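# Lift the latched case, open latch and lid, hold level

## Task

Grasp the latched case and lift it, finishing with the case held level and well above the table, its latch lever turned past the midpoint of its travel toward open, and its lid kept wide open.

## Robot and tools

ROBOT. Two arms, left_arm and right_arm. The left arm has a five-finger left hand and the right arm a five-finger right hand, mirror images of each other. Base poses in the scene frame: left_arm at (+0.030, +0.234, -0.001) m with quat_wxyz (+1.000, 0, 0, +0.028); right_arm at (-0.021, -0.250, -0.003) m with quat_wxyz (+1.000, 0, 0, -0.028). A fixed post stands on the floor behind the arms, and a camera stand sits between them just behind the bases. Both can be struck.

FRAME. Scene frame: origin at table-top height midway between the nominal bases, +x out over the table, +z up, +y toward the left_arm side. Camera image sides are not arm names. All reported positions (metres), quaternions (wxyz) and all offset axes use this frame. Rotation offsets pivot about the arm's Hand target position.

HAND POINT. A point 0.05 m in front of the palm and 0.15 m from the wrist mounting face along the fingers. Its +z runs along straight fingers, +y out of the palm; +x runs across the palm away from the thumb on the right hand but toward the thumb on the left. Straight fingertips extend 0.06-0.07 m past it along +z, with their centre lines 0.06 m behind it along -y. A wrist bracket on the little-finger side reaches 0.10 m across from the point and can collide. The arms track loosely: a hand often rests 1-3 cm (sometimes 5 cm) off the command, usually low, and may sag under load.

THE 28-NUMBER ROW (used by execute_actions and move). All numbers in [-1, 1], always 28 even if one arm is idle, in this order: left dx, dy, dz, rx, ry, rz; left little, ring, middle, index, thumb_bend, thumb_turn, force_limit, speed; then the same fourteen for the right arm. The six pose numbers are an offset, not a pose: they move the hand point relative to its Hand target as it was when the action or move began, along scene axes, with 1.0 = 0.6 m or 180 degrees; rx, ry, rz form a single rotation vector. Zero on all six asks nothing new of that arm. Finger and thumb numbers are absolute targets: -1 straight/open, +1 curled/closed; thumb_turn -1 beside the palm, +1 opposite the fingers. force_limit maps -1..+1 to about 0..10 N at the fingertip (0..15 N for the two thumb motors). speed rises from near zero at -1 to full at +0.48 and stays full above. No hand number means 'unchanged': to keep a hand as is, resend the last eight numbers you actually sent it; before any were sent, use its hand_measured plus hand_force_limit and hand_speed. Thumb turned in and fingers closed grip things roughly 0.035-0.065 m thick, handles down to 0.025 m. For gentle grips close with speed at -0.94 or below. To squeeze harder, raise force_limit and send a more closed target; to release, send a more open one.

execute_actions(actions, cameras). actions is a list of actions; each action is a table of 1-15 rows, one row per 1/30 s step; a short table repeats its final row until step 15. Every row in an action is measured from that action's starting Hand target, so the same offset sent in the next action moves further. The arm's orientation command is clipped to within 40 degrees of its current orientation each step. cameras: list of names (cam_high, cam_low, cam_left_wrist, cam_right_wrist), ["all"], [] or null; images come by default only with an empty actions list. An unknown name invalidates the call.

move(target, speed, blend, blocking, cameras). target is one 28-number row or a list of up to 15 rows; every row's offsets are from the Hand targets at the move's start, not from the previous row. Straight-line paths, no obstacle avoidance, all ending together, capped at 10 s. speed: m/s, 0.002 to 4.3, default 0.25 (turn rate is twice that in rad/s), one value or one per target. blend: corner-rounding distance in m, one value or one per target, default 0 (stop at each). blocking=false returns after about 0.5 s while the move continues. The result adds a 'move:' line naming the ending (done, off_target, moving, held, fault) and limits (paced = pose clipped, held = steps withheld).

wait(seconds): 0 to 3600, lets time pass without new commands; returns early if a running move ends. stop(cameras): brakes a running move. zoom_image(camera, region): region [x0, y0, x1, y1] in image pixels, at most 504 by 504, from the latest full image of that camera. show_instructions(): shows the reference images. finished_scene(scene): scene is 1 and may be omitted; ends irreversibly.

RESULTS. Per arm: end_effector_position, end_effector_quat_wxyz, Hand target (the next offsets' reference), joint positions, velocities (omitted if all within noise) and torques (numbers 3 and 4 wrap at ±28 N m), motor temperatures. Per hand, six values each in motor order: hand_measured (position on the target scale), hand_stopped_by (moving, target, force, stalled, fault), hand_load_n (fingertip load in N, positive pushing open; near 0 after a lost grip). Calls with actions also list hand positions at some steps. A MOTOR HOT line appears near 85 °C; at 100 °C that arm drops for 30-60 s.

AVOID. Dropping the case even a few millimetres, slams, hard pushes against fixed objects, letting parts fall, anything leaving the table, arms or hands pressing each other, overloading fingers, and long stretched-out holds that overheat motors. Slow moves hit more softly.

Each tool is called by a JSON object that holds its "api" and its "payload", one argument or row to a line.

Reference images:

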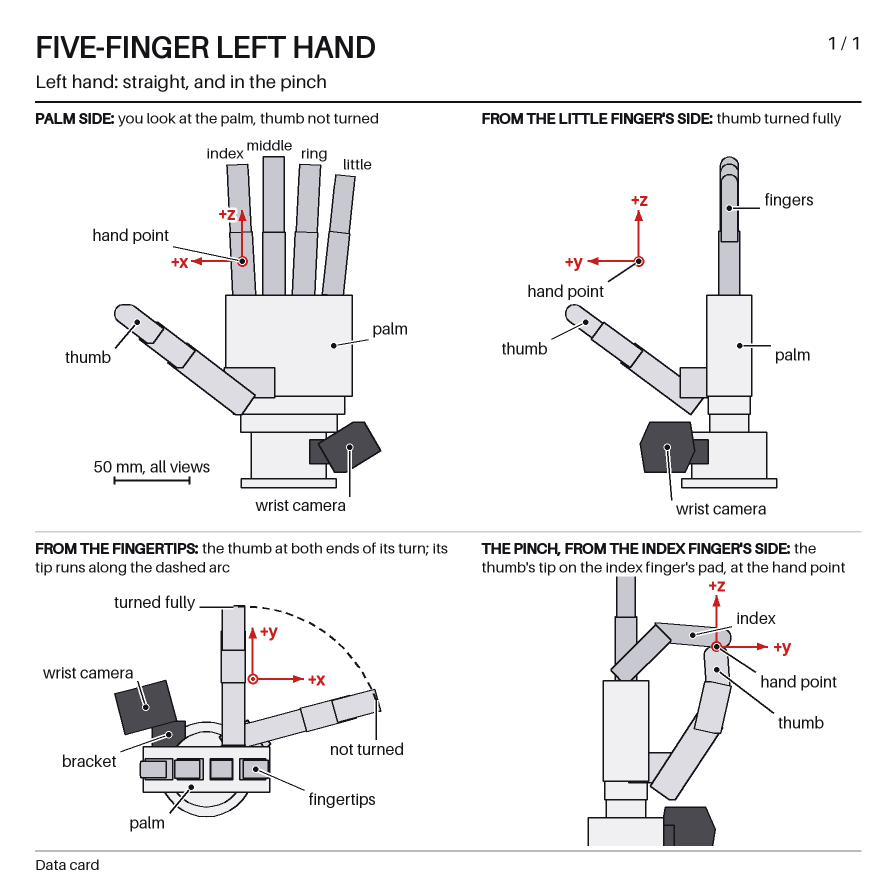

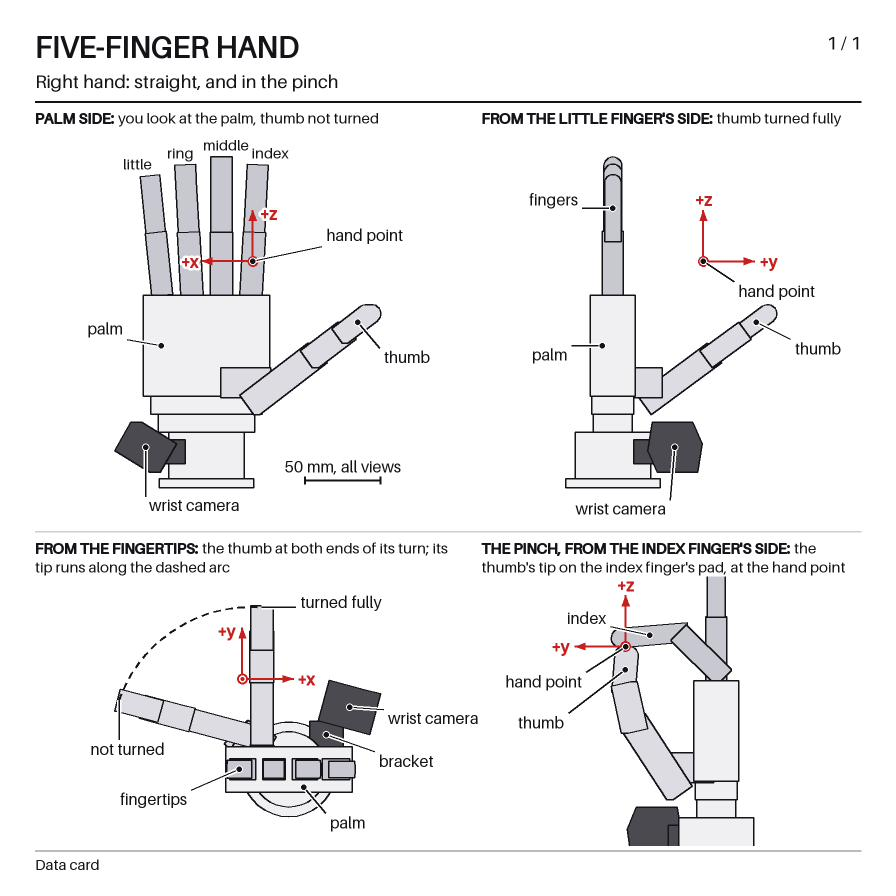

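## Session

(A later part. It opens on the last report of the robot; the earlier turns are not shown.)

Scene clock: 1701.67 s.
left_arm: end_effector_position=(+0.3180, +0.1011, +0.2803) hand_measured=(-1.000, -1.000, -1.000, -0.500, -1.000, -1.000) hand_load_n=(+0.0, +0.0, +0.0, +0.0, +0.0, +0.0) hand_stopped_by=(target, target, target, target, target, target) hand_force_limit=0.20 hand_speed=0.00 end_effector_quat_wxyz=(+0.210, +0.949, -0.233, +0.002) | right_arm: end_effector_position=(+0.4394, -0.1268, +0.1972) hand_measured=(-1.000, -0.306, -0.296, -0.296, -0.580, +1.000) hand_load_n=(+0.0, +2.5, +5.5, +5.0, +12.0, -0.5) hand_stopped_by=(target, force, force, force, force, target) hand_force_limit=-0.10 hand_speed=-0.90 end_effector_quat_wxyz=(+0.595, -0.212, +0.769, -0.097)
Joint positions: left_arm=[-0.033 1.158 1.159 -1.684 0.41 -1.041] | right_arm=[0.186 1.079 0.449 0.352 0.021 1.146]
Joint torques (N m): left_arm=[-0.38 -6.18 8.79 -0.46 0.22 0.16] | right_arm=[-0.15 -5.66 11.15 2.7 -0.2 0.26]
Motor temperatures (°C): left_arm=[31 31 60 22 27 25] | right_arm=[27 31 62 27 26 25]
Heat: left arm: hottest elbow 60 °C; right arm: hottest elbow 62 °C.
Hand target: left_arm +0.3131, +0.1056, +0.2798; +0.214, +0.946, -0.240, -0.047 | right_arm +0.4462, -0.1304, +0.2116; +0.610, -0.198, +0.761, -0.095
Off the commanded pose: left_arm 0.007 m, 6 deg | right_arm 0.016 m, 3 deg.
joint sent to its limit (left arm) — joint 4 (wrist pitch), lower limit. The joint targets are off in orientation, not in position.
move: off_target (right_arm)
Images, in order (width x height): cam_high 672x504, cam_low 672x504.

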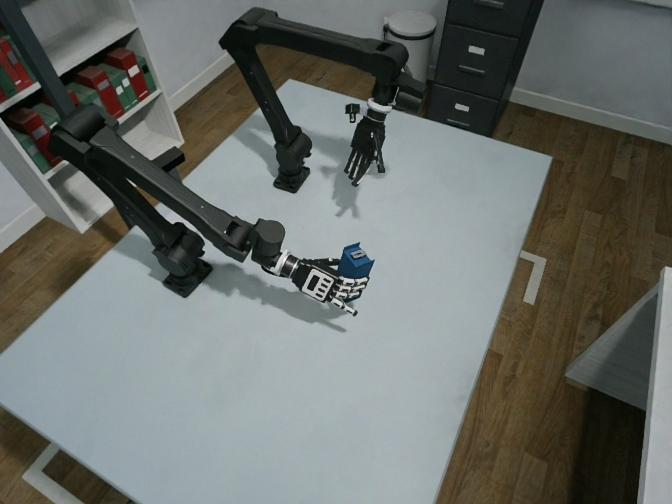

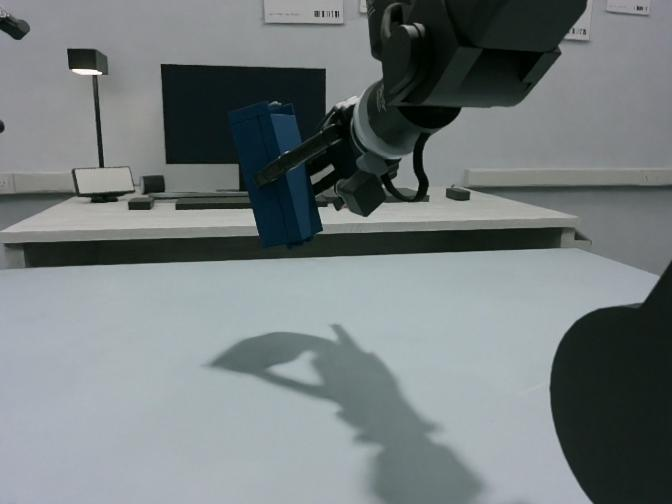

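{"api": "move", "payload": {
  "target": [
    [0,0,0,0,0,0,-1,-1,-1,-0.5,-1,-1,0.2,0,0,0,-0.03,0.073,-0.04,0,-1,-0.1,-0.1,-0.1,-0.3,1,-0.1,-0.9]
  ],
  "speed": 0.1,
  "cameras": ["cam_low","cam_high"]
}}

{"api": "zoom_image", "payload": {
  "camera": "cam_low",
  "region": [200, 80, 400, 280]
}}

{"api": "zoom_image", "payload": {
  "camera": "cam_high",
  "region": [300, 200, 420, 320]
}}

Scene clock: 1707.60 s.
left_arm: end_effector_position=(+0.3180, +0.1011, +0.2803) hand_measured=(-1.000, -1.000, -1.000, -0.500, -1.000, -1.000) hand_load_n=(+0.0, +0.0, +0.0, +0.0, +0.0, -0.5) hand_stopped_by=(target, target, target, target, target, target) hand_force_limit=0.20 hand_speed=0.00 end_effector_quat_wxyz=(+0.210, +0.949, -0.233, +0.002) | right_arm: end_effector_position=(+0.4417, -0.1262, +0.1816) hand_measured=(-1.000, -0.306, -0.296, -0.296, -0.580, +1.000) hand_load_n=(+0.0, +2.5, +5.5, +5.0, +12.0, -1.0) hand_stopped_by=(target, force, force, force, force, target) hand_force_limit=-0.10 hand_speed=-0.90 end_effector_quat_wxyz=(+0.662, -0.132, +0.737, -0.023)
Joint positions: left_arm=[-0.033 1.158 1.159 -1.684 0.41 -1.041] | right_arm=[0.17 1.306 0.345 0.839 -0.03 1.355]
Joint torques (N m): left_arm=[-0.21 -6.3 8.77 -0.5 0.21 0.15] | right_arm=[0.09 -6.95 8.5 2.76 -0.15 0.26]
Motor temperatures (°C): left_arm=[31 31 60 22 27 25] | right_arm=[27 31 60 27 26 25]
Heat: left arm: hottest elbow 60 °C; right arm: hottest elbow 60 °C.
Hand target: left_arm +0.3131, +0.1056, +0.2798; +0.214, +0.946, -0.240, -0.047 | right_arm +0.4463, -0.1304, +0.1937; +0.675, -0.120, +0.727, -0.019
Off the commanded pose: left_arm 0.007 m, 6 deg | right_arm 0.013 m, 2 deg.
joint sent to its limit (left arm) — joint 4 (wrist pitch), lower limit. The joint targets are off in orientation, not in position.
move: off_target (right_arm)
Images, in order (width x height): cam_high 672x504, cam_low 672x504.

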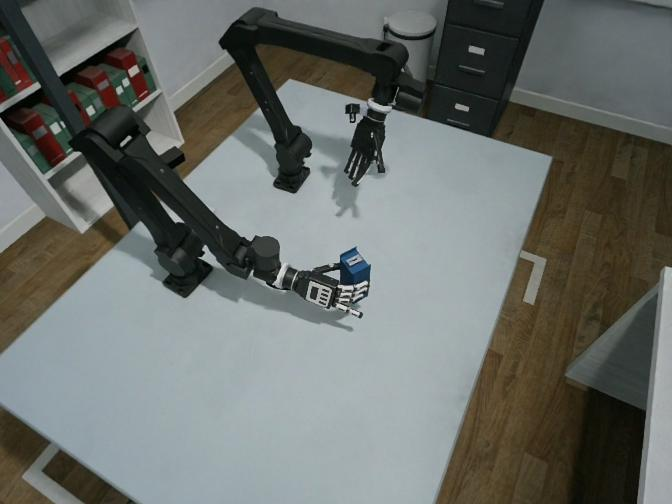

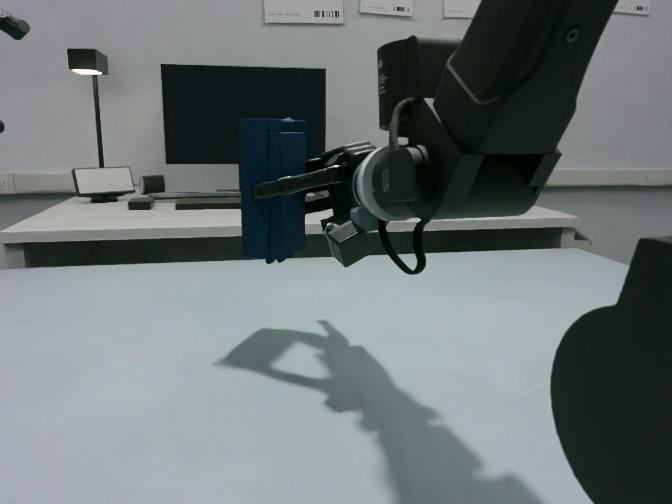

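Scaled by 2.520 from the camera's image (finer frame: 960x720).

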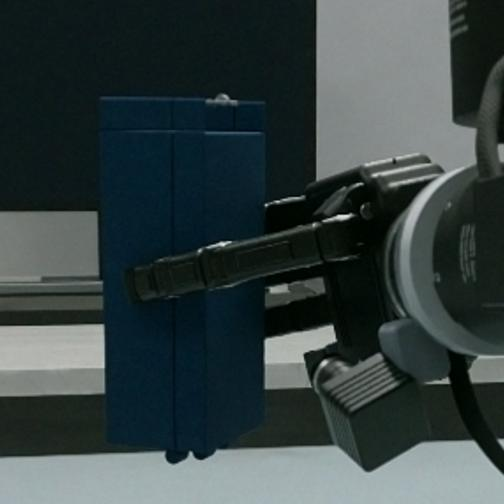

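Scaled by 4.200 from the camera's image (finer frame: 960x720).

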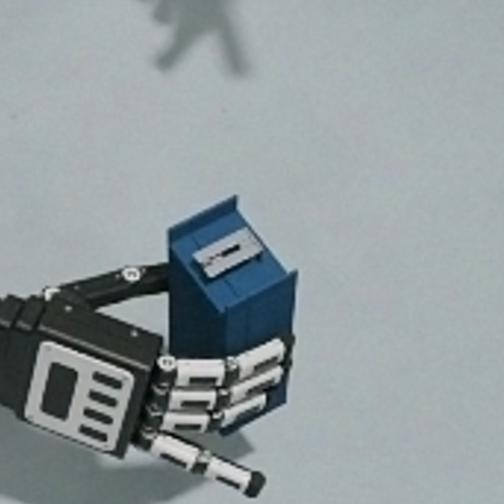

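{"api": "move", "payload": {
  "target": [
    [0.25,-0.351,0.08,0,0,0,-1,-1,-1,-0.5,-1,-1,0.2,0,0,0,0,0,0,0,-1,-0.1,-0.1,-0.1,-0.3,1,-0.1,-0.9],
    [0.25,-0.351,0.05,0,0,0,-1,-1,-1,-0.5,-1,-1,0.2,0,0,0,0,0,0,0,-1,-0.1,-0.1,-0.1,-0.3,1,-0.1,-0.9]
  ],
  "speed": [0.25,0.06],
  "blend": [0.01,0],
  "cameras": ["cam_left_wrist"]
}}

{"api": "zoom_image", "payload": {
  "camera": "cam_left_wrist",
  "region": [240, 60, 440, 260]
}}

Scene clock: 1715.70 s.
left_arm: end_effector_position=(+0.4530, -0.0977, +0.3063) hand_measured=(-1.000, -1.000, -1.000, -0.500, -1.000, -1.000) hand_load_n=(+0.0, +0.0, +0.0, +0.0, -0.5, +0.0) hand_stopped_by=(target, target, target, target, target, target) hand_force_limit=0.20 hand_speed=0.00 end_effector_quat_wxyz=(+0.216, +0.945, -0.241, -0.050) | right_arm: end_effector_position=(+0.4417, -0.1262, +0.1815) hand_measured=(-1.000, -0.306, -0.296, -0.296, -0.580, +1.000) hand_load_n=(+0.0, +2.5, +5.5, +5.0, +12.0, -0.5) hand_stopped_by=(target, force, force, force, force, target) hand_force_limit=-0.10 hand_speed=-0.90 end_effector_quat_wxyz=(+0.662, -0.132, +0.737, -0.023)
Joint positions: left_arm=[-0.456 1.657 1.732 -1.682 0.445 -1.461] | right_arm=[0.17 1.306 0.345 0.839 -0.03 1.356]
Joint torques (N m): left_arm=[-1.9 -11.16 13.44 -0.39 0.28 -0.08] | right_arm=[0.03 -6.89 8.59 2.7 -0.15 0.25]
Motor temperatures (°C): left_arm=[31 31 60 22 27 25] | right_arm=[27 31 57 28 25 25]
Heat: left arm: hottest elbow 60 °C; right arm: hottest elbow 57 °C.
Hand target: left_arm +0.4630, -0.1050, +0.3098; +0.214, +0.946, -0.240, -0.047 | right_arm +0.4463, -0.1304, +0.1936; +0.675, -0.120, +0.728, -0.019
Off the commanded pose: left_arm 0.013 m, 0 deg | right_arm 0.014 m, 2 deg.
joint at its limit (left arm) — joint 4 (wrist pitch), lower limit.
move: off_target (left_arm); blend cut to 0.009 m at target 1
cam_left_wrist: T_world_to_cam=[[0.57892, 0.69281, -0.42997, -0.06569], [0.778, -0.31149, 0.54561, -0.55079], [0.24407, -0.65038, -0.71933, 0.16494]] pos_world=[0.42629, -0.01878, 0.39092]

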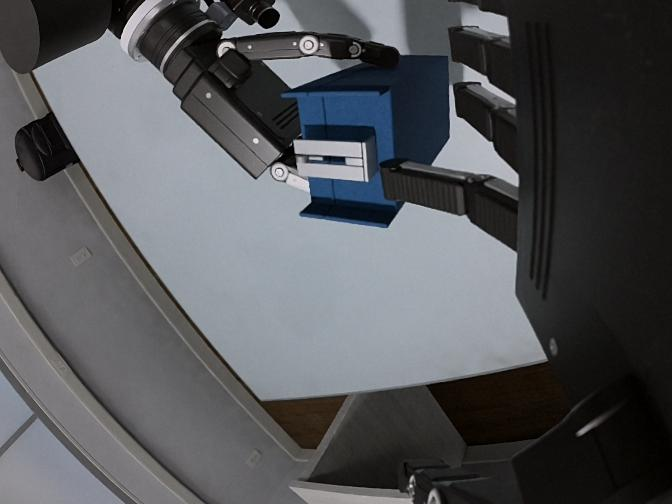

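Scaled by 2.520 from the camera's image (finer frame: 960x720).

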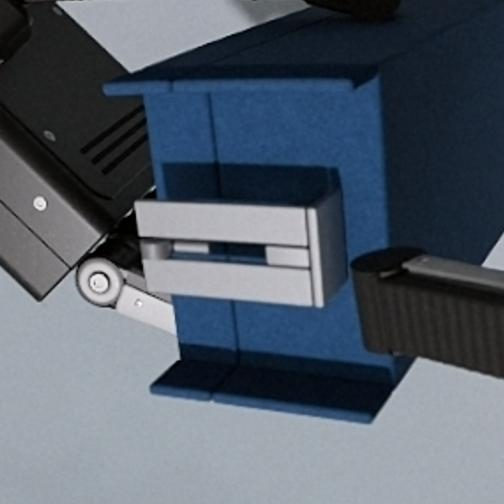

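{"api": "move", "payload": {
  "target": [
    [-0.005,-0.0163,-0.0467,0,0,0,-1,-1,-1,-0.5,-1,-1,0.2,0,0,0,0,0,0,0,-1,-0.1,-0.1,-0.1,-0.3,1,-0.1,-0.9]
  ],
  "speed": 0.05,
  "cameras": ["cam_left_wrist"]
}}

{"api": "zoom_image", "payload": {
  "camera": "cam_left_wrist",
  "region": [240, 60, 440, 260]
}}

Scene clock: 1723.60 s.
left_arm: end_effector_position=(+0.4589, -0.1082, +0.2987) hand_measured=(-1.000, -1.000, -1.000, -0.500, -1.000, -1.000) hand_load_n=(+0.0, +0.0, +0.0, +0.0, +0.0, +0.0) hand_stopped_by=(target, target, target, target, target, target) hand_force_limit=0.20 hand_speed=0.00 end_effector_quat_wxyz=(+0.218, +0.945, -0.243, -0.032) | right_arm: end_effector_position=(+0.4417, -0.1262, +0.1815) hand_measured=(-1.000, -0.306, -0.296, -0.296, -0.580, +1.000) hand_load_n=(+0.0, +2.5, +5.0, +5.0, +12.5, -0.5) hand_stopped_by=(target, force, force, force, force, target) hand_force_limit=-0.10 hand_speed=-0.90 end_effector_quat_wxyz=(+0.662, -0.132, +0.737, -0.023)
Joint positions: left_arm=[-0.471 1.657 1.71 -1.617 0.445 -1.482] | right_arm=[0.17 1.306 0.345 0.839 -0.03 1.356]
Joint torques (N m): left_arm=[-2.32 -11.28 9.1 0.13 0.27 -0.1] | right_arm=[-0.09 -7.06 8.46 2.77 -0.15 0.24]
Motor temperatures (°C): left_arm=[31 32 62 22 27 25] | right_arm=[27 31 55 28 25 25]
Heat: left arm: hottest elbow 62 °C; right arm: hottest elbow 55 °C.
Hand target: left_arm +0.4599, -0.1149, +0.2819; +0.214, +0.946, -0.240, -0.047 | right_arm +0.4463, -0.1304, +0.1936; +0.675, -0.120, +0.728, -0.019
Off the commanded pose: left_arm 0.018 m, 2 deg | right_arm 0.014 m, 2 deg.
move: off_target (left_arm)
cam_left_wrist: T_world_to_cam=[[0.58947, 0.68966, -0.42059, -0.07305], [0.76147, -0.30062, 0.57428, -0.5543], [0.26962, -0.65878, -0.70236, 0.13357]] pos_world=[0.42913, -0.02826, 0.38142]

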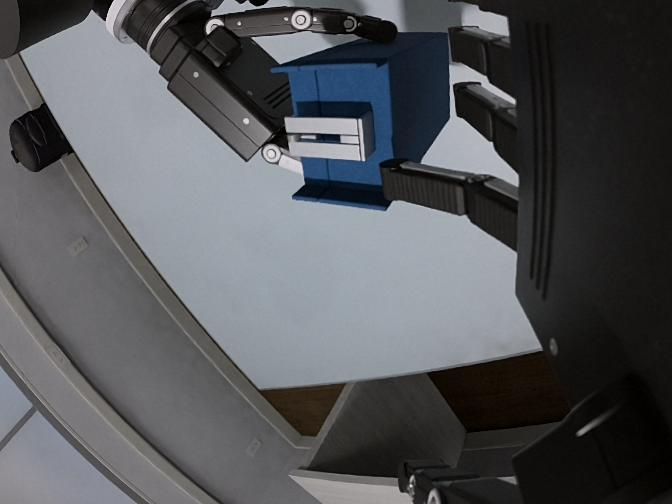

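Scaled by 2.520 from the camera's image (finer frame: 960x720).

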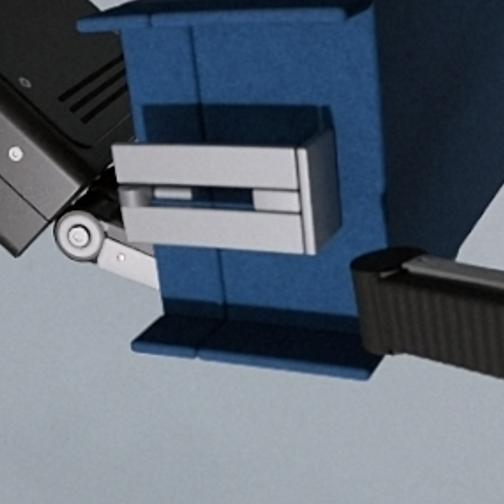

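{"api": "move", "payload": {
  "target": [
    [-0.023,-0.003,-0.0133,0,0,0,-1,-1,-1,-0.5,-1,-1,0.2,0,0,0,0,0,0,0,-1,-0.1,-0.1,-0.1,-0.3,1,-0.1,-0.9]
  ],
  "speed": 0.05,
  "cameras": ["cam_left_wrist"]
}}

{"api": "zoom_image", "payload": {
  "camera": "cam_left_wrist",
  "region": [240, 60, 440, 260]
}}

Scene clock: 1729.53 s.
left_arm: end_effector_position=(+0.4543, -0.1102, +0.2771) hand_measured=(-1.000, -1.000, -1.000, -0.500, -1.000, -1.000) hand_load_n=(+0.0, +0.0, +0.5, +0.0, -0.5, +0.0) hand_stopped_by=(target, target, target, target, target, target) hand_force_limit=0.20 hand_speed=0.00 end_effector_quat_wxyz=(+0.216, +0.946, -0.237, -0.043) | right_arm: end_effector_position=(+0.4394, -0.1270, +0.1746) hand_measured=(-1.000, -0.306, -0.296, -0.296, -0.580, +1.000) hand_load_n=(+0.0, +3.0, +5.5, +4.5, +12.0, -1.0) hand_stopped_by=(target, force, force, force, force, target) hand_force_limit=-0.10 hand_speed=-0.90 end_effector_quat_wxyz=(+0.656, -0.133, +0.742, -0.023)
Joint positions: left_arm=[-0.479 1.656 1.655 -1.578 0.444 -1.5] | right_arm=[0.169 1.313 0.336 0.839 -0.03 1.356]
Joint torques (N m): left_arm=[-2.84 -13.51 8.64 0.13 0.34 -0.06] | right_arm=[-0.21 -7.65 9.13 2.85 -0.14 0.26]
Motor temperatures (°C): left_arm=[31 32 62 22 27 25] | right_arm=[27 31 54 28 24 25]
Heat: left arm: hottest elbow 62 °C; right arm: hottest elbow 54 °C.
Hand target: left_arm +0.4463, -0.1166, +0.2738; +0.214, +0.946, -0.239, -0.047 | right_arm +0.4462, -0.1304, +0.1935; +0.675, -0.120, +0.728, -0.019
Off the commanded pose: left_arm 0.011 m, 1 deg | right_arm 0.021 m, 3 deg.
move: off_target (left_arm)
cam_left_wrist: T_world_to_cam=[[0.57512, 0.6989, -0.42518, -0.06931], [0.77567, -0.30074, 0.55488, -0.54017], [0.25994, -0.64892, -0.71508, 0.12735]] pos_world=[0.42575, -0.03137, 0.36132]

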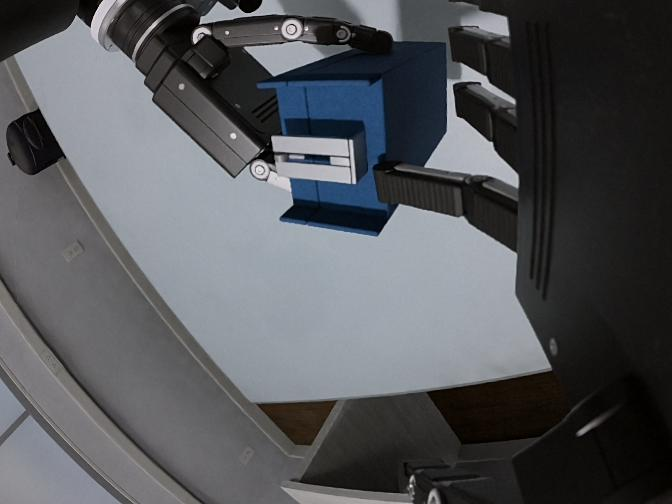

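Scaled by 2.520 from the camera's image (finer frame: 960x720).

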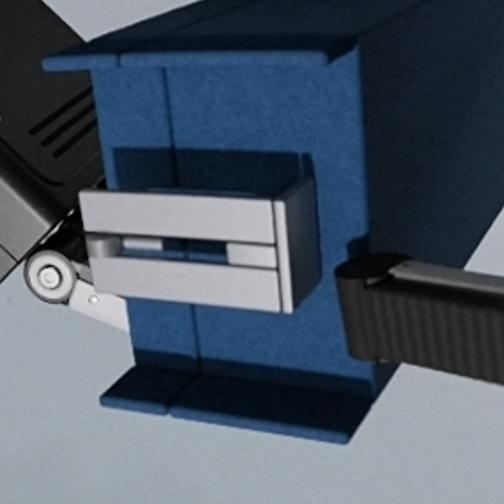

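{"api": "move", "payload": {
  "target": [
    [-0.02,-0.02,0.0067,0,0,0,-1,-1,-1,-0.5,-1,-1,0.2,0,0,0,0,0,0,0,-1,-0.1,-0.1,-0.1,-0.3,1,-0.1,-0.9]
  ],
  "speed": 0.04,
  "cameras": ["cam_left_wrist"]
}}

{"api": "zoom_image", "payload": {
  "camera": "cam_left_wrist",
  "region": [240, 60, 440, 260]
}}

Scene clock: 1736.87 s.
left_arm: end_effector_position=(+0.4475, -0.1183, +0.2806) hand_measured=(-1.000, -1.000, -1.000, -0.500, -1.000, -1.000) hand_load_n=(+0.0, +0.0, +0.0, +0.5, +0.0, +0.0) hand_stopped_by=(target, target, target, target, target, target) hand_force_limit=0.20 hand_speed=0.00 end_effector_quat_wxyz=(+0.214, +0.948, -0.231, -0.040) | right_arm: end_effector_position=(+0.4393, -0.1285, +0.1739) hand_measured=(-1.000, -0.306, -0.296, -0.296, -0.580, +1.000) hand_load_n=(+0.0, +3.0, +5.5, +4.5, +12.5, -2.0) hand_stopped_by=(target, force, force, force, force, target) hand_force_limit=-0.10 hand_speed=-0.90 end_effector_quat_wxyz=(+0.656, -0.131, +0.743, -0.023)
Joint positions: left_arm=[-0.502 1.639 1.644 -1.565 0.439 -1.539] | right_arm=[0.166 1.313 0.335 0.839 -0.03 1.357]
Joint velocities: left_arm=[-0.015 -0.015 -0.046 0.007 -0.007 -0.037] | right_arm=[within noise]
Joint torques (N m): left_arm=[-3.66 -13.45 8.62 0.01 0.56 -0.05] | right_arm=[0.21 -7.53 9.21 2.84 -0.17 0.23]
Motor temperatures (°C): left_arm=[31 33 63 22 27 25] | right_arm=[27 31 54 28 24 25]
Heat: left arm: hottest elbow 63 °C; right arm: hottest elbow 54 °C.
Hand target: left_arm +0.4342, -0.1286, +0.2779; +0.214, +0.946, -0.240, -0.047 | right_arm +0.4462, -0.1304, +0.1935; +0.675, -0.120, +0.728, -0.019
Off the commanded pose: left_arm 0.017 m, 1 deg | right_arm 0.021 m, 3 deg.
move: off_target (left_arm)
cam_left_wrist: T_world_to_cam=[[0.56825, 0.70764, -0.41992, -0.05553], [0.77681, -0.29303, 0.5574, -0.53956], [0.27139, -0.64294, -0.71622, 0.12216]] pos_world=[0.41753, -0.04027, 0.36493]

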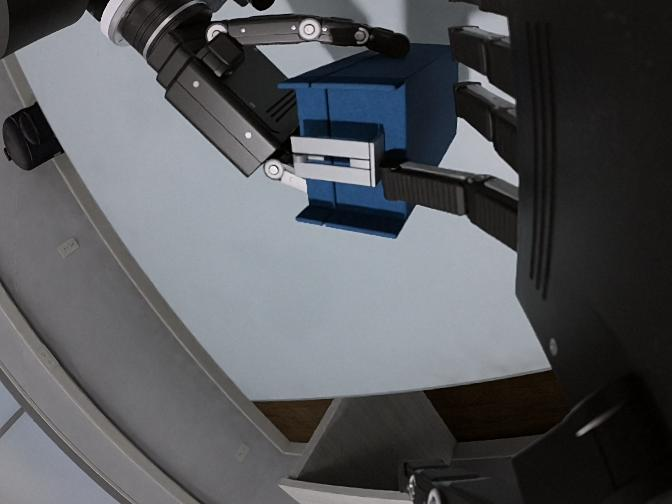

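Scaled by 2.520 from the camera's image (finer frame: 960x720).

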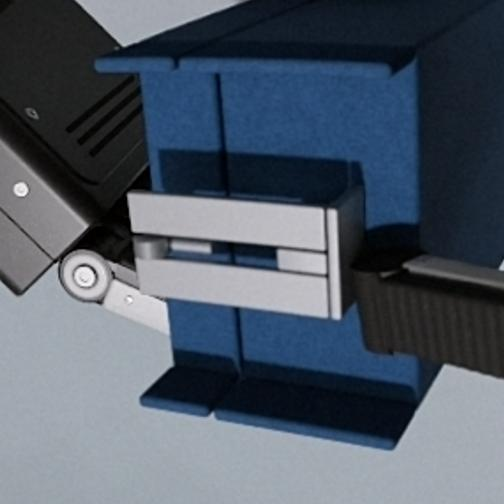

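{"api": "move", "payload": {
  "target": [
    [-0.004,-0.008,0.035,0,0,0,-1,-1,-1,-0.5,-1,-1,0.2,0,0,0,0,0,0,0,-1,-0.1,-0.1,-0.1,-0.3,1,-0.1,-0.9]
  ],
  "speed": 0.04,
  "cameras": ["cam_left_wrist"]
}}

{"api": "zoom_image", "payload": {
  "camera": "cam_left_wrist",
  "region": [240, 60, 440, 260]
}}

Scene clock: 1741.23 s.
left_arm: end_effector_position=(+0.4395, -0.1196, +0.2804) hand_measured=(-1.000, -1.000, -1.000, -0.500, -1.000, -1.000) hand_load_n=(+0.0, +0.0, +0.0, +1.0, +0.0, +0.0) hand_stopped_by=(target, target, target, target, target, target) hand_force_limit=0.20 hand_speed=0.00 end_effector_quat_wxyz=(+0.211, +0.950, -0.226, -0.055) | right_arm: end_effector_position=(+0.4387, -0.1284, +0.1732) hand_measured=(-1.000, -0.306, -0.296, -0.296, -0.580, +1.000) hand_load_n=(+0.0, +2.5, +5.0, +4.0, +13.0, -2.5) hand_stopped_by=(target, force, force, force, force, target) hand_force_limit=-0.10 hand_speed=-0.90 end_effector_quat_wxyz=(+0.655, -0.131, +0.743, -0.023)
Joint positions: left_arm=[-0.511 1.639 1.646 -1.594 0.439 -1.555] | right_arm=[0.165 1.313 0.333 0.839 -0.031 1.357]
Joint torques (N m): left_arm=[-3.84 -13.45 12.7 -0.73 0.59 0] | right_arm=[0.44 -7.53 9.29 2.81 -0.1 0.26]
Motor temperatures (°C): left_arm=[31 33 63 22 27 25] | right_arm=[27 31 53 28 24 25]
Heat: left arm: hottest elbow 63 °C; right arm: hottest elbow 53 °C.
Hand target: left_arm +0.4318, -0.1333, +0.2988; +0.214, +0.946, -0.240, -0.047 | right_arm +0.4463, -0.1304, +0.1936; +0.675, -0.120, +0.728, -0.019
Off the commanded pose: left_arm 0.024 m, 2 deg | right_arm 0.022 m, 3 deg.
move: off_target (left_arm)
cam_left_wrist: T_world_to_cam=[[0.55212, 0.71646, -0.42645, -0.04023], [0.79467, -0.2974, 0.5292, -0.53405], [0.25233, -0.63107, -0.73354, 0.13804]] pos_world=[0.41178, -0.04289, 0.36673]

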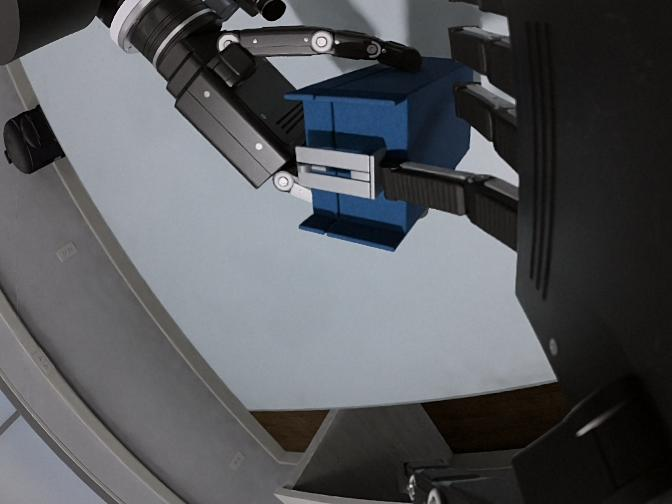

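Scaled by 2.520 from the camera's image (finer frame: 960x720).

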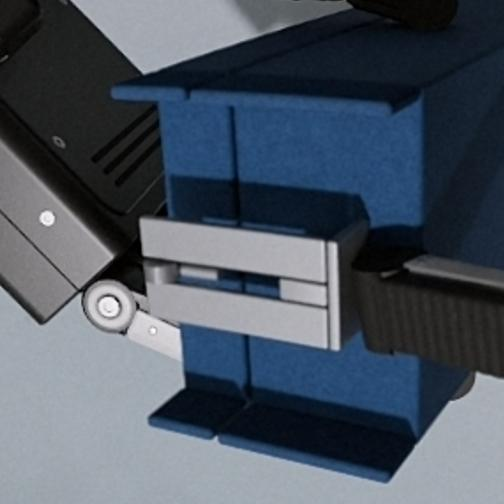

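{"api": "move", "payload": {
  "target": [
    [0.0,0.0,0.02,0,0,0,-1,-1,-1,-0.5,-1,-1,0.2,0,0,0,0,0,0,0,-1,-0.1,-0.1,-0.1,-0.3,1,-0.1,-0.9]
  ],
  "speed": 0.03,
  "cameras": ["cam_left_wrist"]
}}

{"api": "zoom_image", "payload": {
  "camera": "cam_left_wrist",
  "region": [240, 60, 440, 260]
}}

Scene clock: 1744.47 s.
left_arm: end_effector_position=(+0.4357, -0.1192, +0.2892) hand_measured=(-1.000, -1.000, -1.000, -0.500, -1.000, -1.000) hand_load_n=(+0.0, +0.0, +0.0, +1.5, +0.0, +0.0) hand_stopped_by=(target, target, target, target, target, target) hand_force_limit=0.20 hand_speed=0.00 end_effector_quat_wxyz=(+0.208, +0.950, -0.226, -0.062) | right_arm: end_effector_position=(+0.4389, -0.1286, +0.1751) hand_measured=(-1.000, -0.306, -0.296, -0.296, -0.580, +1.000) hand_load_n=(+0.0, +2.0, +5.0, +4.5, +12.5, -2.0) hand_stopped_by=(target, force, force, force, force, target) hand_force_limit=-0.10 hand_speed=-0.90 end_effector_quat_wxyz=(+0.657, -0.128, +0.742, -0.020)
Joint positions: left_arm=[-0.514 1.639 1.67 -1.632 0.437 -1.555] | right_arm=[0.165 1.313 0.333 0.845 -0.031 1.365]
Joint torques (N m): left_arm=[-3.49 -13.39 13.37 -0.49 0.66 0] | right_arm=[0.09 -7.71 9.36 2.58 -0.08 0.17]
Motor temperatures (°C): left_arm=[31 33 63 22 28 25] | right_arm=[27 31 53 28 24 25]
Heat: left arm: hottest elbow 63 °C; right arm: hottest elbow 53 °C.
Hand target: left_arm +0.4317, -0.1334, +0.3109; +0.214, +0.946, -0.240, -0.047 | right_arm +0.4463, -0.1304, +0.1935; +0.675, -0.120, +0.728, -0.019
Off the commanded pose: left_arm 0.026 m, 2 deg | right_arm 0.020 m, 3 deg.
move: off_target (left_arm)
cam_left_wrist: T_world_to_cam=[[0.54927, 0.7182, -0.42719, -0.03295], [0.79975, -0.30356, 0.51793, -0.53536], [0.2423, -0.62613, -0.74112, 0.15292]] pos_world=[0.40919, -0.0431, 0.37653]

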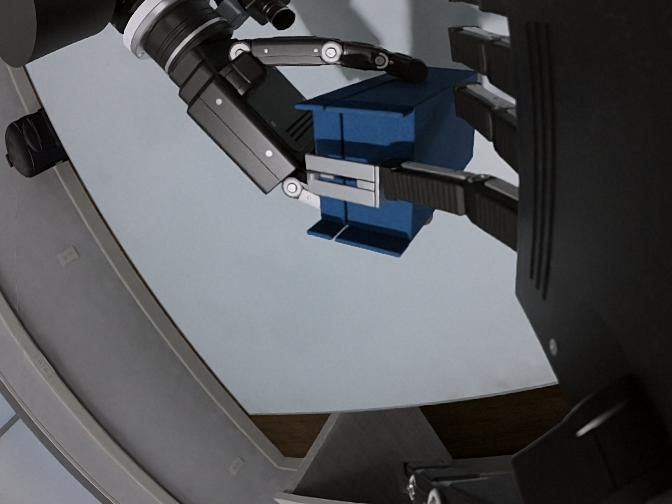

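Scaled by 2.520 from the camera's image (finer frame: 960x720).

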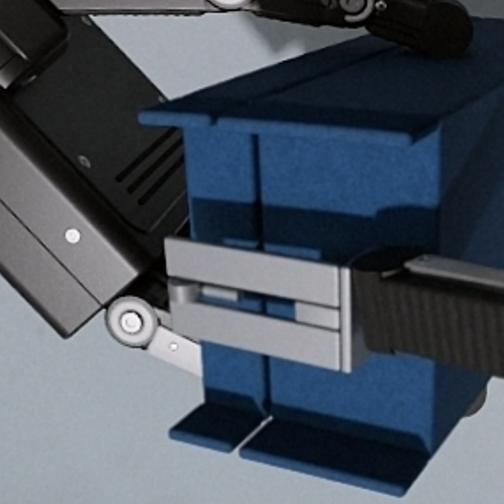

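{"api": "move", "payload": {
  "target": [
    [0.0,0.003,0.015,0,0,0,-1,-1,-1,-0.5,-1,-1,0.2,0,0,0,0,0,0,0,-1,-0.1,-0.1,-0.1,-0.3,1,-0.1,-0.9]
  ],
  "speed": 0.03,
  "cameras": ["cam_left_wrist"]
}}

{"api": "zoom_image", "payload": {
  "camera": "cam_left_wrist",
  "region": [240, 60, 440, 260]
}}

Scene clock: 1749.63 s.
left_arm: end_effector_position=(+0.4306, -0.1236, +0.2992) hand_measured=(-1.000, -1.000, -1.000, -0.500, -1.000, -1.000) hand_load_n=(+0.0, +0.0, +0.0, +0.0, +0.0, +0.0) hand_stopped_by=(target, target, target, target, target, target) hand_force_limit=0.20 hand_speed=0.00 end_effector_quat_wxyz=(+0.209, +0.948, -0.230, -0.065) | right_arm: end_effector_position=(+0.4389, -0.1286, +0.1751) hand_measured=(-1.000, -0.306, -0.296, -0.296, -0.580, +1.000) hand_load_n=(+0.0, +2.0, +5.5, +5.0, +12.5, -1.5) hand_stopped_by=(target, force, force, force, force, target) hand_force_limit=-0.10 hand_speed=-0.90 end_effector_quat_wxyz=(+0.657, -0.128, +0.742, -0.020)
Joint positions: left_arm=[-0.525 1.639 1.696 -1.66 0.44 -1.555] | right_arm=[0.165 1.313 0.333 0.845 -0.031 1.365]
Joint torques (N m): left_arm=[-2.26 -13.33 13.39 -0.42 0.53 0.03] | right_arm=[-0.15 -7.47 9.43 2.55 -0.07 0.18]
Motor temperatures (°C): left_arm=[31 34 64 22 28 25] | right_arm=[27 31 52 28 24 25]
Heat: left arm: hottest elbow 64 °C; right arm: hottest elbow 52 °C.
Hand target: left_arm +0.4318, -0.1315, +0.3199; +0.214, +0.946, -0.240, -0.047 | right_arm +0.4463, -0.1304, +0.1935; +0.675, -0.120, +0.728, -0.019
Off the commanded pose: left_arm 0.022 m, 2 deg | right_arm 0.020 m, 3 deg.
move: off_target (left_arm)
cam_left_wrist: T_world_to_cam=[[0.55535, 0.71154, -0.43046, -0.02523], [0.7985, -0.31163, 0.51505, -0.53736], [0.23233, -0.62976, -0.74123, 0.1626]] pos_world=[0.40531, -0.04711, 0.38643]

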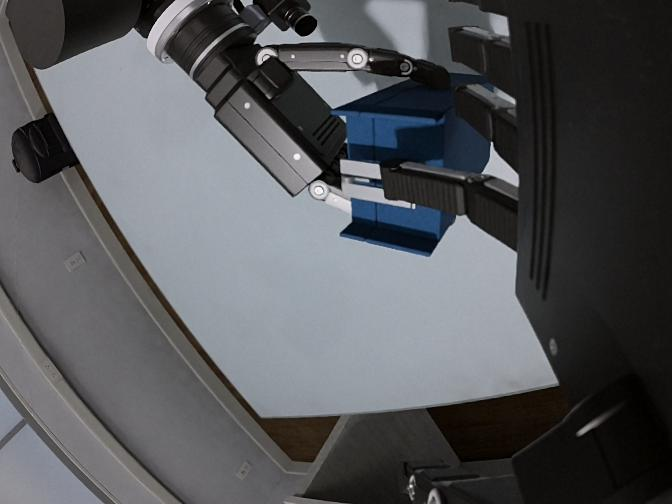

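Scaled by 2.520 from the camera's image (finer frame: 960x720).

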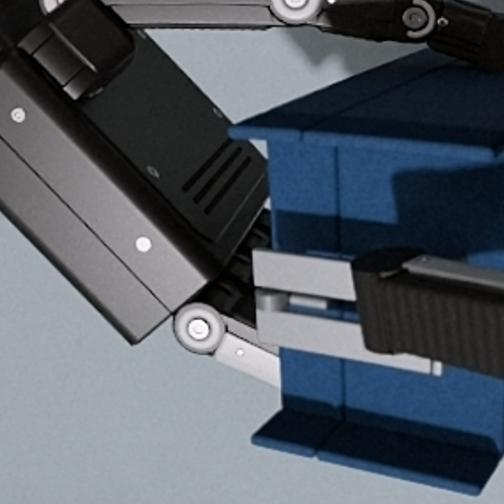

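{"api": "move", "payload": {
  "target": [
    [0.035,0.05,0.01,0,0,0,-1,-1,-1,-0.5,-1,-1,0.2,0,0,0,0,0,0,0,-1,-0.1,-0.1,-0.1,-0.3,1,-0.1,-0.9],
    [0.035,0.05,-0.077,0,0,0,-1,-1,-1,-0.5,-1,-1,0.2,0,0,0,0,0,0,0,-1,-0.1,-0.1,-0.1,-0.3,1,-0.1,-0.9]
  ],
  "speed": 0.06,
  "cameras": ["cam_left_wrist"]
}}

{"api": "zoom_image", "payload": {
  "camera": "cam_left_wrist",
  "region": [240, 60, 440, 260]
}}

Scene clock: 1802.50 s.
left_arm: end_effector_position=(+0.4494, -0.1042, +0.2841) hand_measured=(-1.000, -1.000, -1.000, -0.500, -1.000, -1.000) hand_load_n=(+0.5, +0.0, +0.0, +0.0, +0.0, +0.0) hand_stopped_by=(target, target, target, target, target, target) hand_force_limit=0.20 hand_speed=0.00 end_effector_quat_wxyz=(+0.215, +0.946, -0.239, -0.042) | right_arm: end_effector_position=(+0.4389, -0.1286, +0.1751) hand_measured=(-1.000, -0.306, -0.296, -0.296, -0.580, +1.000) hand_load_n=(+0.0, +2.0, +5.0, +5.0, +12.0, -1.5) hand_stopped_by=(target, force, force, force, force, target) hand_force_limit=-0.10 hand_speed=-0.90 end_effector_quat_wxyz=(+0.657, -0.128, +0.742, -0.020)
Joint positions: left_arm=[-0.472 1.639 1.652 -1.595 0.442 -1.489] | right_arm=[0.165 1.313 0.333 0.845 -0.031 1.365]
Joint torques (N m): left_arm=[-0.62 -11.99 9.1 0.12 0.39 0.15] | right_arm=[0.21 -7.59 9.4 2.56 -0.09 0.17]
Motor temperatures (°C): left_arm=[31 35 72 22 28 25] | right_arm=[27 30 48 28 23 25]
Heat: left arm: hottest elbow 72 °C; right arm: hottest elbow 48 °C.
Hand target: left_arm +0.4528, -0.1017, +0.2737; +0.214, +0.946, -0.240, -0.047 | right_arm +0.4463, -0.1304, +0.1935; +0.675, -0.120, +0.728, -0.019
Off the commanded pose: left_arm 0.011 m, 1 deg | right_arm 0.020 m, 3 deg.
move: off_target (left_arm)
cam_left_wrist: T_world_to_cam=[[0.57815, 0.69761, -0.42317, -0.06968], [0.77348, -0.30349, 0.55644, -0.5382], [0.25975, -0.64902, -0.71505, 0.13752]] pos_world=[0.42085, -0.02547, 0.36832]

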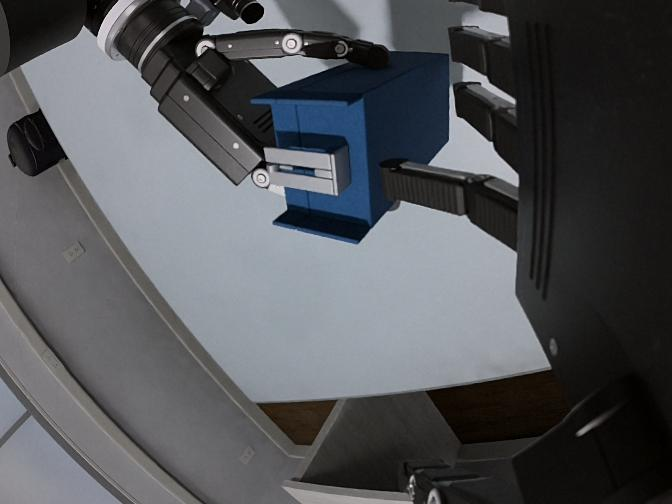

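Scaled by 2.520 from the camera's image (finer frame: 960x720).

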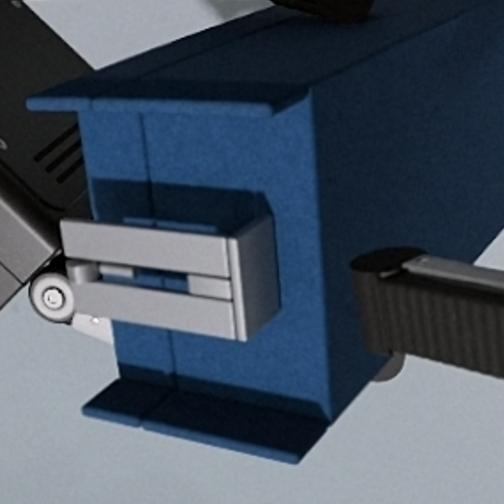

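{"api": "move", "payload": {
  "target": [
    [-0.027,-0.0575,-0.003,0,0,0,-1,-1,-1,-0.5,-1,-1,0.2,0,0,0,0,0,0,0,-1,-0.1,-0.1,-0.1,-0.3,1,-0.1,-0.9]
  ],
  "speed": 0.05,
  "cameras": ["cam_left_wrist"]
}}

{"api": "zoom_image", "payload": {
  "camera": "cam_left_wrist",
  "region": [240, 60, 440, 260]
}}

Scene clock: 1809.47 s.
left_arm: end_effector_position=(+0.4447, -0.1248, +0.2806) hand_measured=(-1.000, -1.000, -1.000, -0.500, -1.000, -1.000) hand_load_n=(+0.0, +0.0, +0.0, +0.0, +0.0, +0.0) hand_stopped_by=(target, target, target, target, target, target) hand_force_limit=0.20 hand_speed=0.00 end_effector_quat_wxyz=(+0.215, +0.947, -0.235, -0.038) | right_arm: end_effector_position=(+0.4398, -0.1317, +0.1746) hand_measured=(-1.000, -0.306, -0.296, -0.296, -0.580, +1.000) hand_load_n=(+0.0, +2.0, +5.0, +5.0, +12.5, -1.5) hand_stopped_by=(target, force, force, force, force, target) hand_force_limit=-0.10 hand_speed=-0.90 end_effector_quat_wxyz=(+0.657, -0.125, +0.743, -0.023)
Joint positions: left_arm=[-0.515 1.639 1.643 -1.556 0.44 -1.547] | right_arm=[0.16 1.314 0.333 0.845 -0.028 1.365]
Joint torques (N m): left_arm=[-3.43 -12.45 8.83 0.34 0.51 -0.08] | right_arm=[0.62 -7.65 9.43 2.61 -0.22 0.15]
Motor temperatures (°C): left_arm=[31 35 71 22 28 25] | right_arm=[27 30 48 28 23 25]
Heat: left arm: hottest elbow 71 °C; right arm: hottest elbow 48 °C.
Hand target: left_arm +0.4367, -0.1361, +0.2719; +0.214, +0.946, -0.240, -0.047 | right_arm +0.4463, -0.1305, +0.1936; +0.675, -0.120, +0.728, -0.019
Off the commanded pose: left_arm 0.016 m, 1 deg | right_arm 0.020 m, 3 deg.
move: off_target (left_arm)
cam_left_wrist: T_world_to_cam=[[0.5741, 0.70285, -0.42002, -0.05249], [0.77298, -0.29606, 0.56112, -0.53895], [0.27003, -0.6468, -0.71325, 0.11812]] pos_world=[0.41484, -0.04627, 0.36462]

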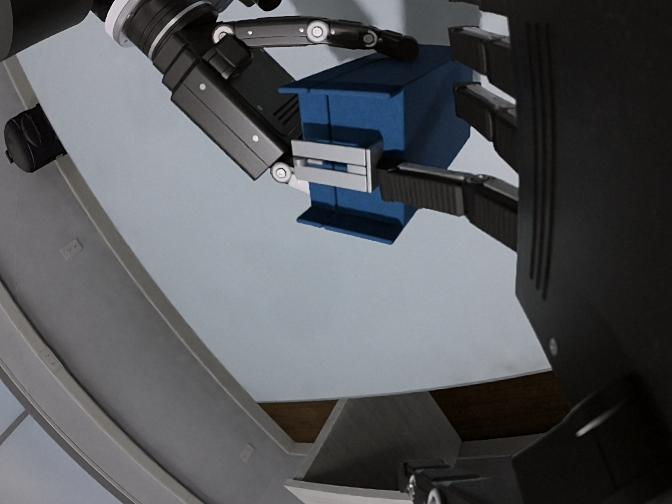

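Scaled by 2.520 from the camera's image (finer frame: 960x720).

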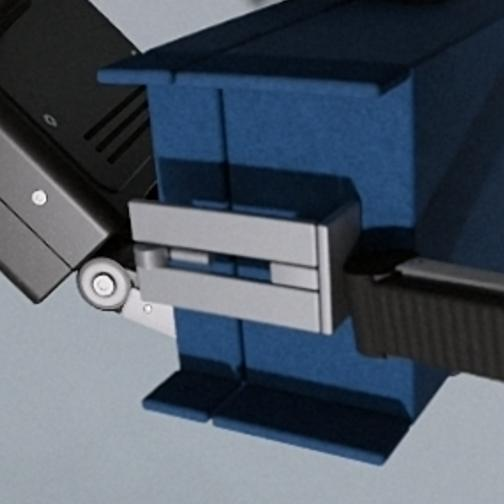

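{"api": "move", "payload": {
  "target": [
    [-0.002,-0.004,0.067,0,0,0,-1,-1,-1,-0.5,-1,-1,0.2,0,0,0,0,0,0,0,-1,-0.1,-0.1,-0.1,-0.3,1,-0.1,-0.9]
  ],
  "speed": 0.04,
  "cameras": ["cam_left_wrist"]
}}

{"api": "zoom_image", "payload": {
  "camera": "cam_left_wrist",
  "region": [240, 60, 440, 260]
}}

Scene clock: 1814.23 s.
left_arm: end_effector_position=(+0.4315, -0.1295, +0.2989) hand_measured=(-1.000, -1.000, -1.000, -0.500, -1.000, -1.000) hand_load_n=(+0.0, +0.0, +0.0, +0.0, -0.5, +0.0) hand_stopped_by=(target, target, target, target, target, target) hand_force_limit=0.20 hand_speed=0.00 end_effector_quat_wxyz=(+0.211, +0.947, -0.235, -0.056) | right_arm: end_effector_position=(+0.4396, -0.1314, +0.1746) hand_measured=(-1.000, -0.306, -0.296, -0.296, -0.580, +1.000) hand_load_n=(+0.0, +2.0, +5.5, +5.0, +12.5, -1.0) hand_stopped_by=(target, force, force, force, force, target) hand_force_limit=-0.10 hand_speed=-0.90 end_effector_quat_wxyz=(+0.657, -0.126, +0.743, -0.023)
Joint positions: left_arm=[-0.535 1.639 1.694 -1.638 0.44 -1.558] | right_arm=[0.16 1.314 0.333 0.845 -0.029 1.365]
Joint torques (N m): left_arm=[-2.02 -12.28 13.46 -0.42 0.53 -0.02] | right_arm=[0.44 -7.71 9.4 2.63 -0.17 0.15]
Motor temperatures (°C): left_arm=[31 35 71 22 28 25] | right_arm=[27 30 48 28 23 25]
Heat: left arm: hottest elbow 71 °C; right arm: hottest elbow 48 °C.
Hand target: left_arm +0.4355, -0.1384, +0.3120; +0.214, +0.946, -0.240, -0.047 | right_arm +0.4463, -0.1305, +0.1936; +0.675, -0.120, +0.728, -0.019
Off the commanded pose: left_arm 0.016 m, 1 deg | right_arm 0.020 m, 3 deg.
move: off_target (left_arm)
cam_left_wrist: T_world_to_cam=[[0.56708, 0.70431, -0.42705, -0.02862], [0.78774, -0.31231, 0.53097, -0.53995], [0.2406, -0.63751, -0.73191, 0.15118]] pos_world=[0.4052, -0.0521, 0.38513]

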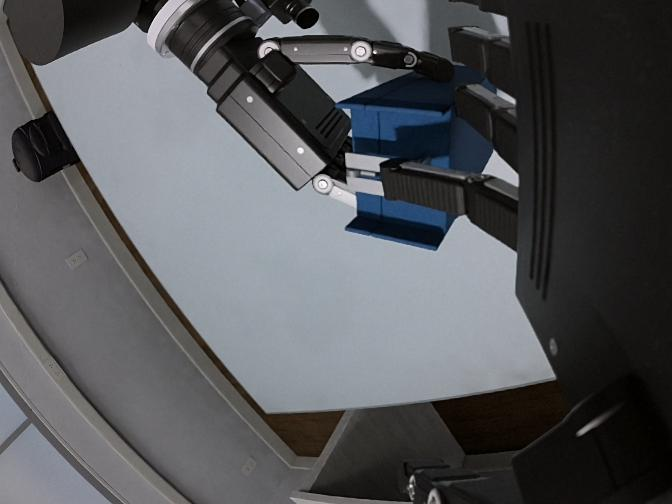

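Scaled by 2.520 from the camera's image (finer frame: 960x720).

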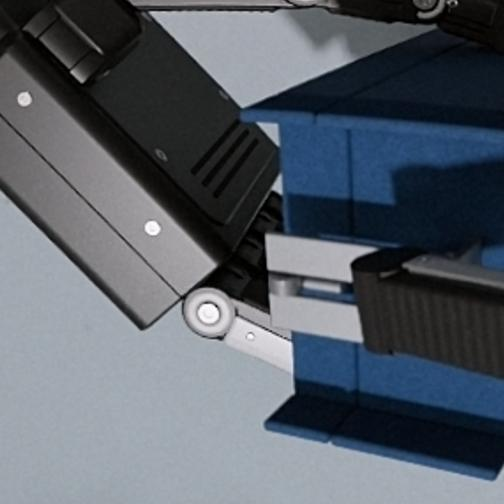

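{"api": "move", "payload": {
  "target": [
    [0.035,0.06,0.01,0,0,0,-1,-1,-1,-0.5,-1,-1,0.2,0,0,0,0,0,0,0,-1,-0.1,-0.1,-0.1,-0.3,1,-0.1,-0.9],
    [0.035,0.06,-0.065,0,0,0,-1,-1,-1,-0.5,-1,-1,0.2,0,0,0,0,0,0,0,-1,-0.1,-0.1,-0.1,-0.3,1,-0.1,-0.9],
    [0.002,0.008,-0.0667,0,0,0,-1,-1,-1,-0.5,-1,-1,0.2,0,0,0,0,0,0,0,-1,-0.1,-0.1,-0.1,-0.3,1,-0.1,-0.9]
  ],
  "speed": 0.06,
  "cameras": ["cam_left_wrist"]
}}

{"api": "zoom_image", "payload": {
  "camera": "cam_left_wrist",
  "region": [240, 60, 440, 260]
}}

Scene clock: 1832.07 s.
left_arm: end_effector_position=(+0.4438, -0.1246, +0.2801) hand_measured=(-1.000, -1.000, -1.000, -0.500, -1.000, -1.000) hand_load_n=(+0.0, -0.5, +0.0, +0.0, +0.0, +0.0) hand_stopped_by=(target, target, target, target, target, target) hand_force_limit=0.20 hand_speed=0.00 end_effector_quat_wxyz=(+0.214, +0.947, -0.237, -0.039) | right_arm: end_effector_position=(+0.4397, -0.1321, +0.1742) hand_measured=(-1.000, -0.306, -0.296, -0.296, -0.580, +1.000) hand_load_n=(+0.0, +2.0, +5.0, +5.0, +12.5, -1.5) hand_stopped_by=(target, force, force, force, force, target) hand_force_limit=-0.10 hand_speed=-0.90 end_effector_quat_wxyz=(+0.657, -0.125, +0.743, -0.023)
Joint positions: left_arm=[-0.515 1.639 1.642 -1.557 0.439 -1.542] | right_arm=[0.159 1.314 0.332 0.845 -0.029 1.365]
Joint torques (N m): left_arm=[-3.19 -12.57 8.69 0.31 0.53 -0.06] | right_arm=[0.62 -7.77 9.44 2.54 -0.21 0.14]
Motor temperatures (°C): left_arm=[31 35 74 22 28 25] | right_arm=[27 31 48 28 23 25]
Heat: left arm: hottest elbow 74 °C; right arm: hottest elbow 48 °C.
Hand target: left_arm +0.4368, -0.1336, +0.2720; +0.214, +0.946, -0.240, -0.047 | right_arm +0.4463, -0.1305, +0.1937; +0.675, -0.120, +0.728, -0.019
Off the commanded pose: left_arm 0.014 m, 1 deg | right_arm 0.020 m, 3 deg.
move: off_target (left_arm)
cam_left_wrist: T_world_to_cam=[[0.57728, 0.7006, -0.41942, -0.05426], [0.77161, -0.29999, 0.56092, -0.53774], [0.26716, -0.64743, -0.71376, 0.11944]] pos_world=[0.41434, -0.04597, 0.36412]

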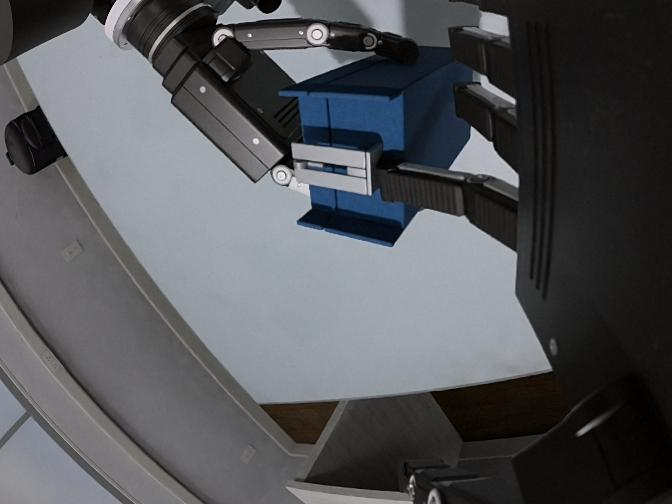

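Scaled by 2.520 from the camera's image (finer frame: 960x720).

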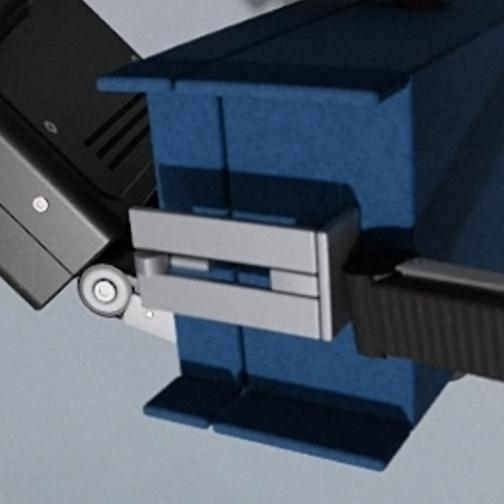

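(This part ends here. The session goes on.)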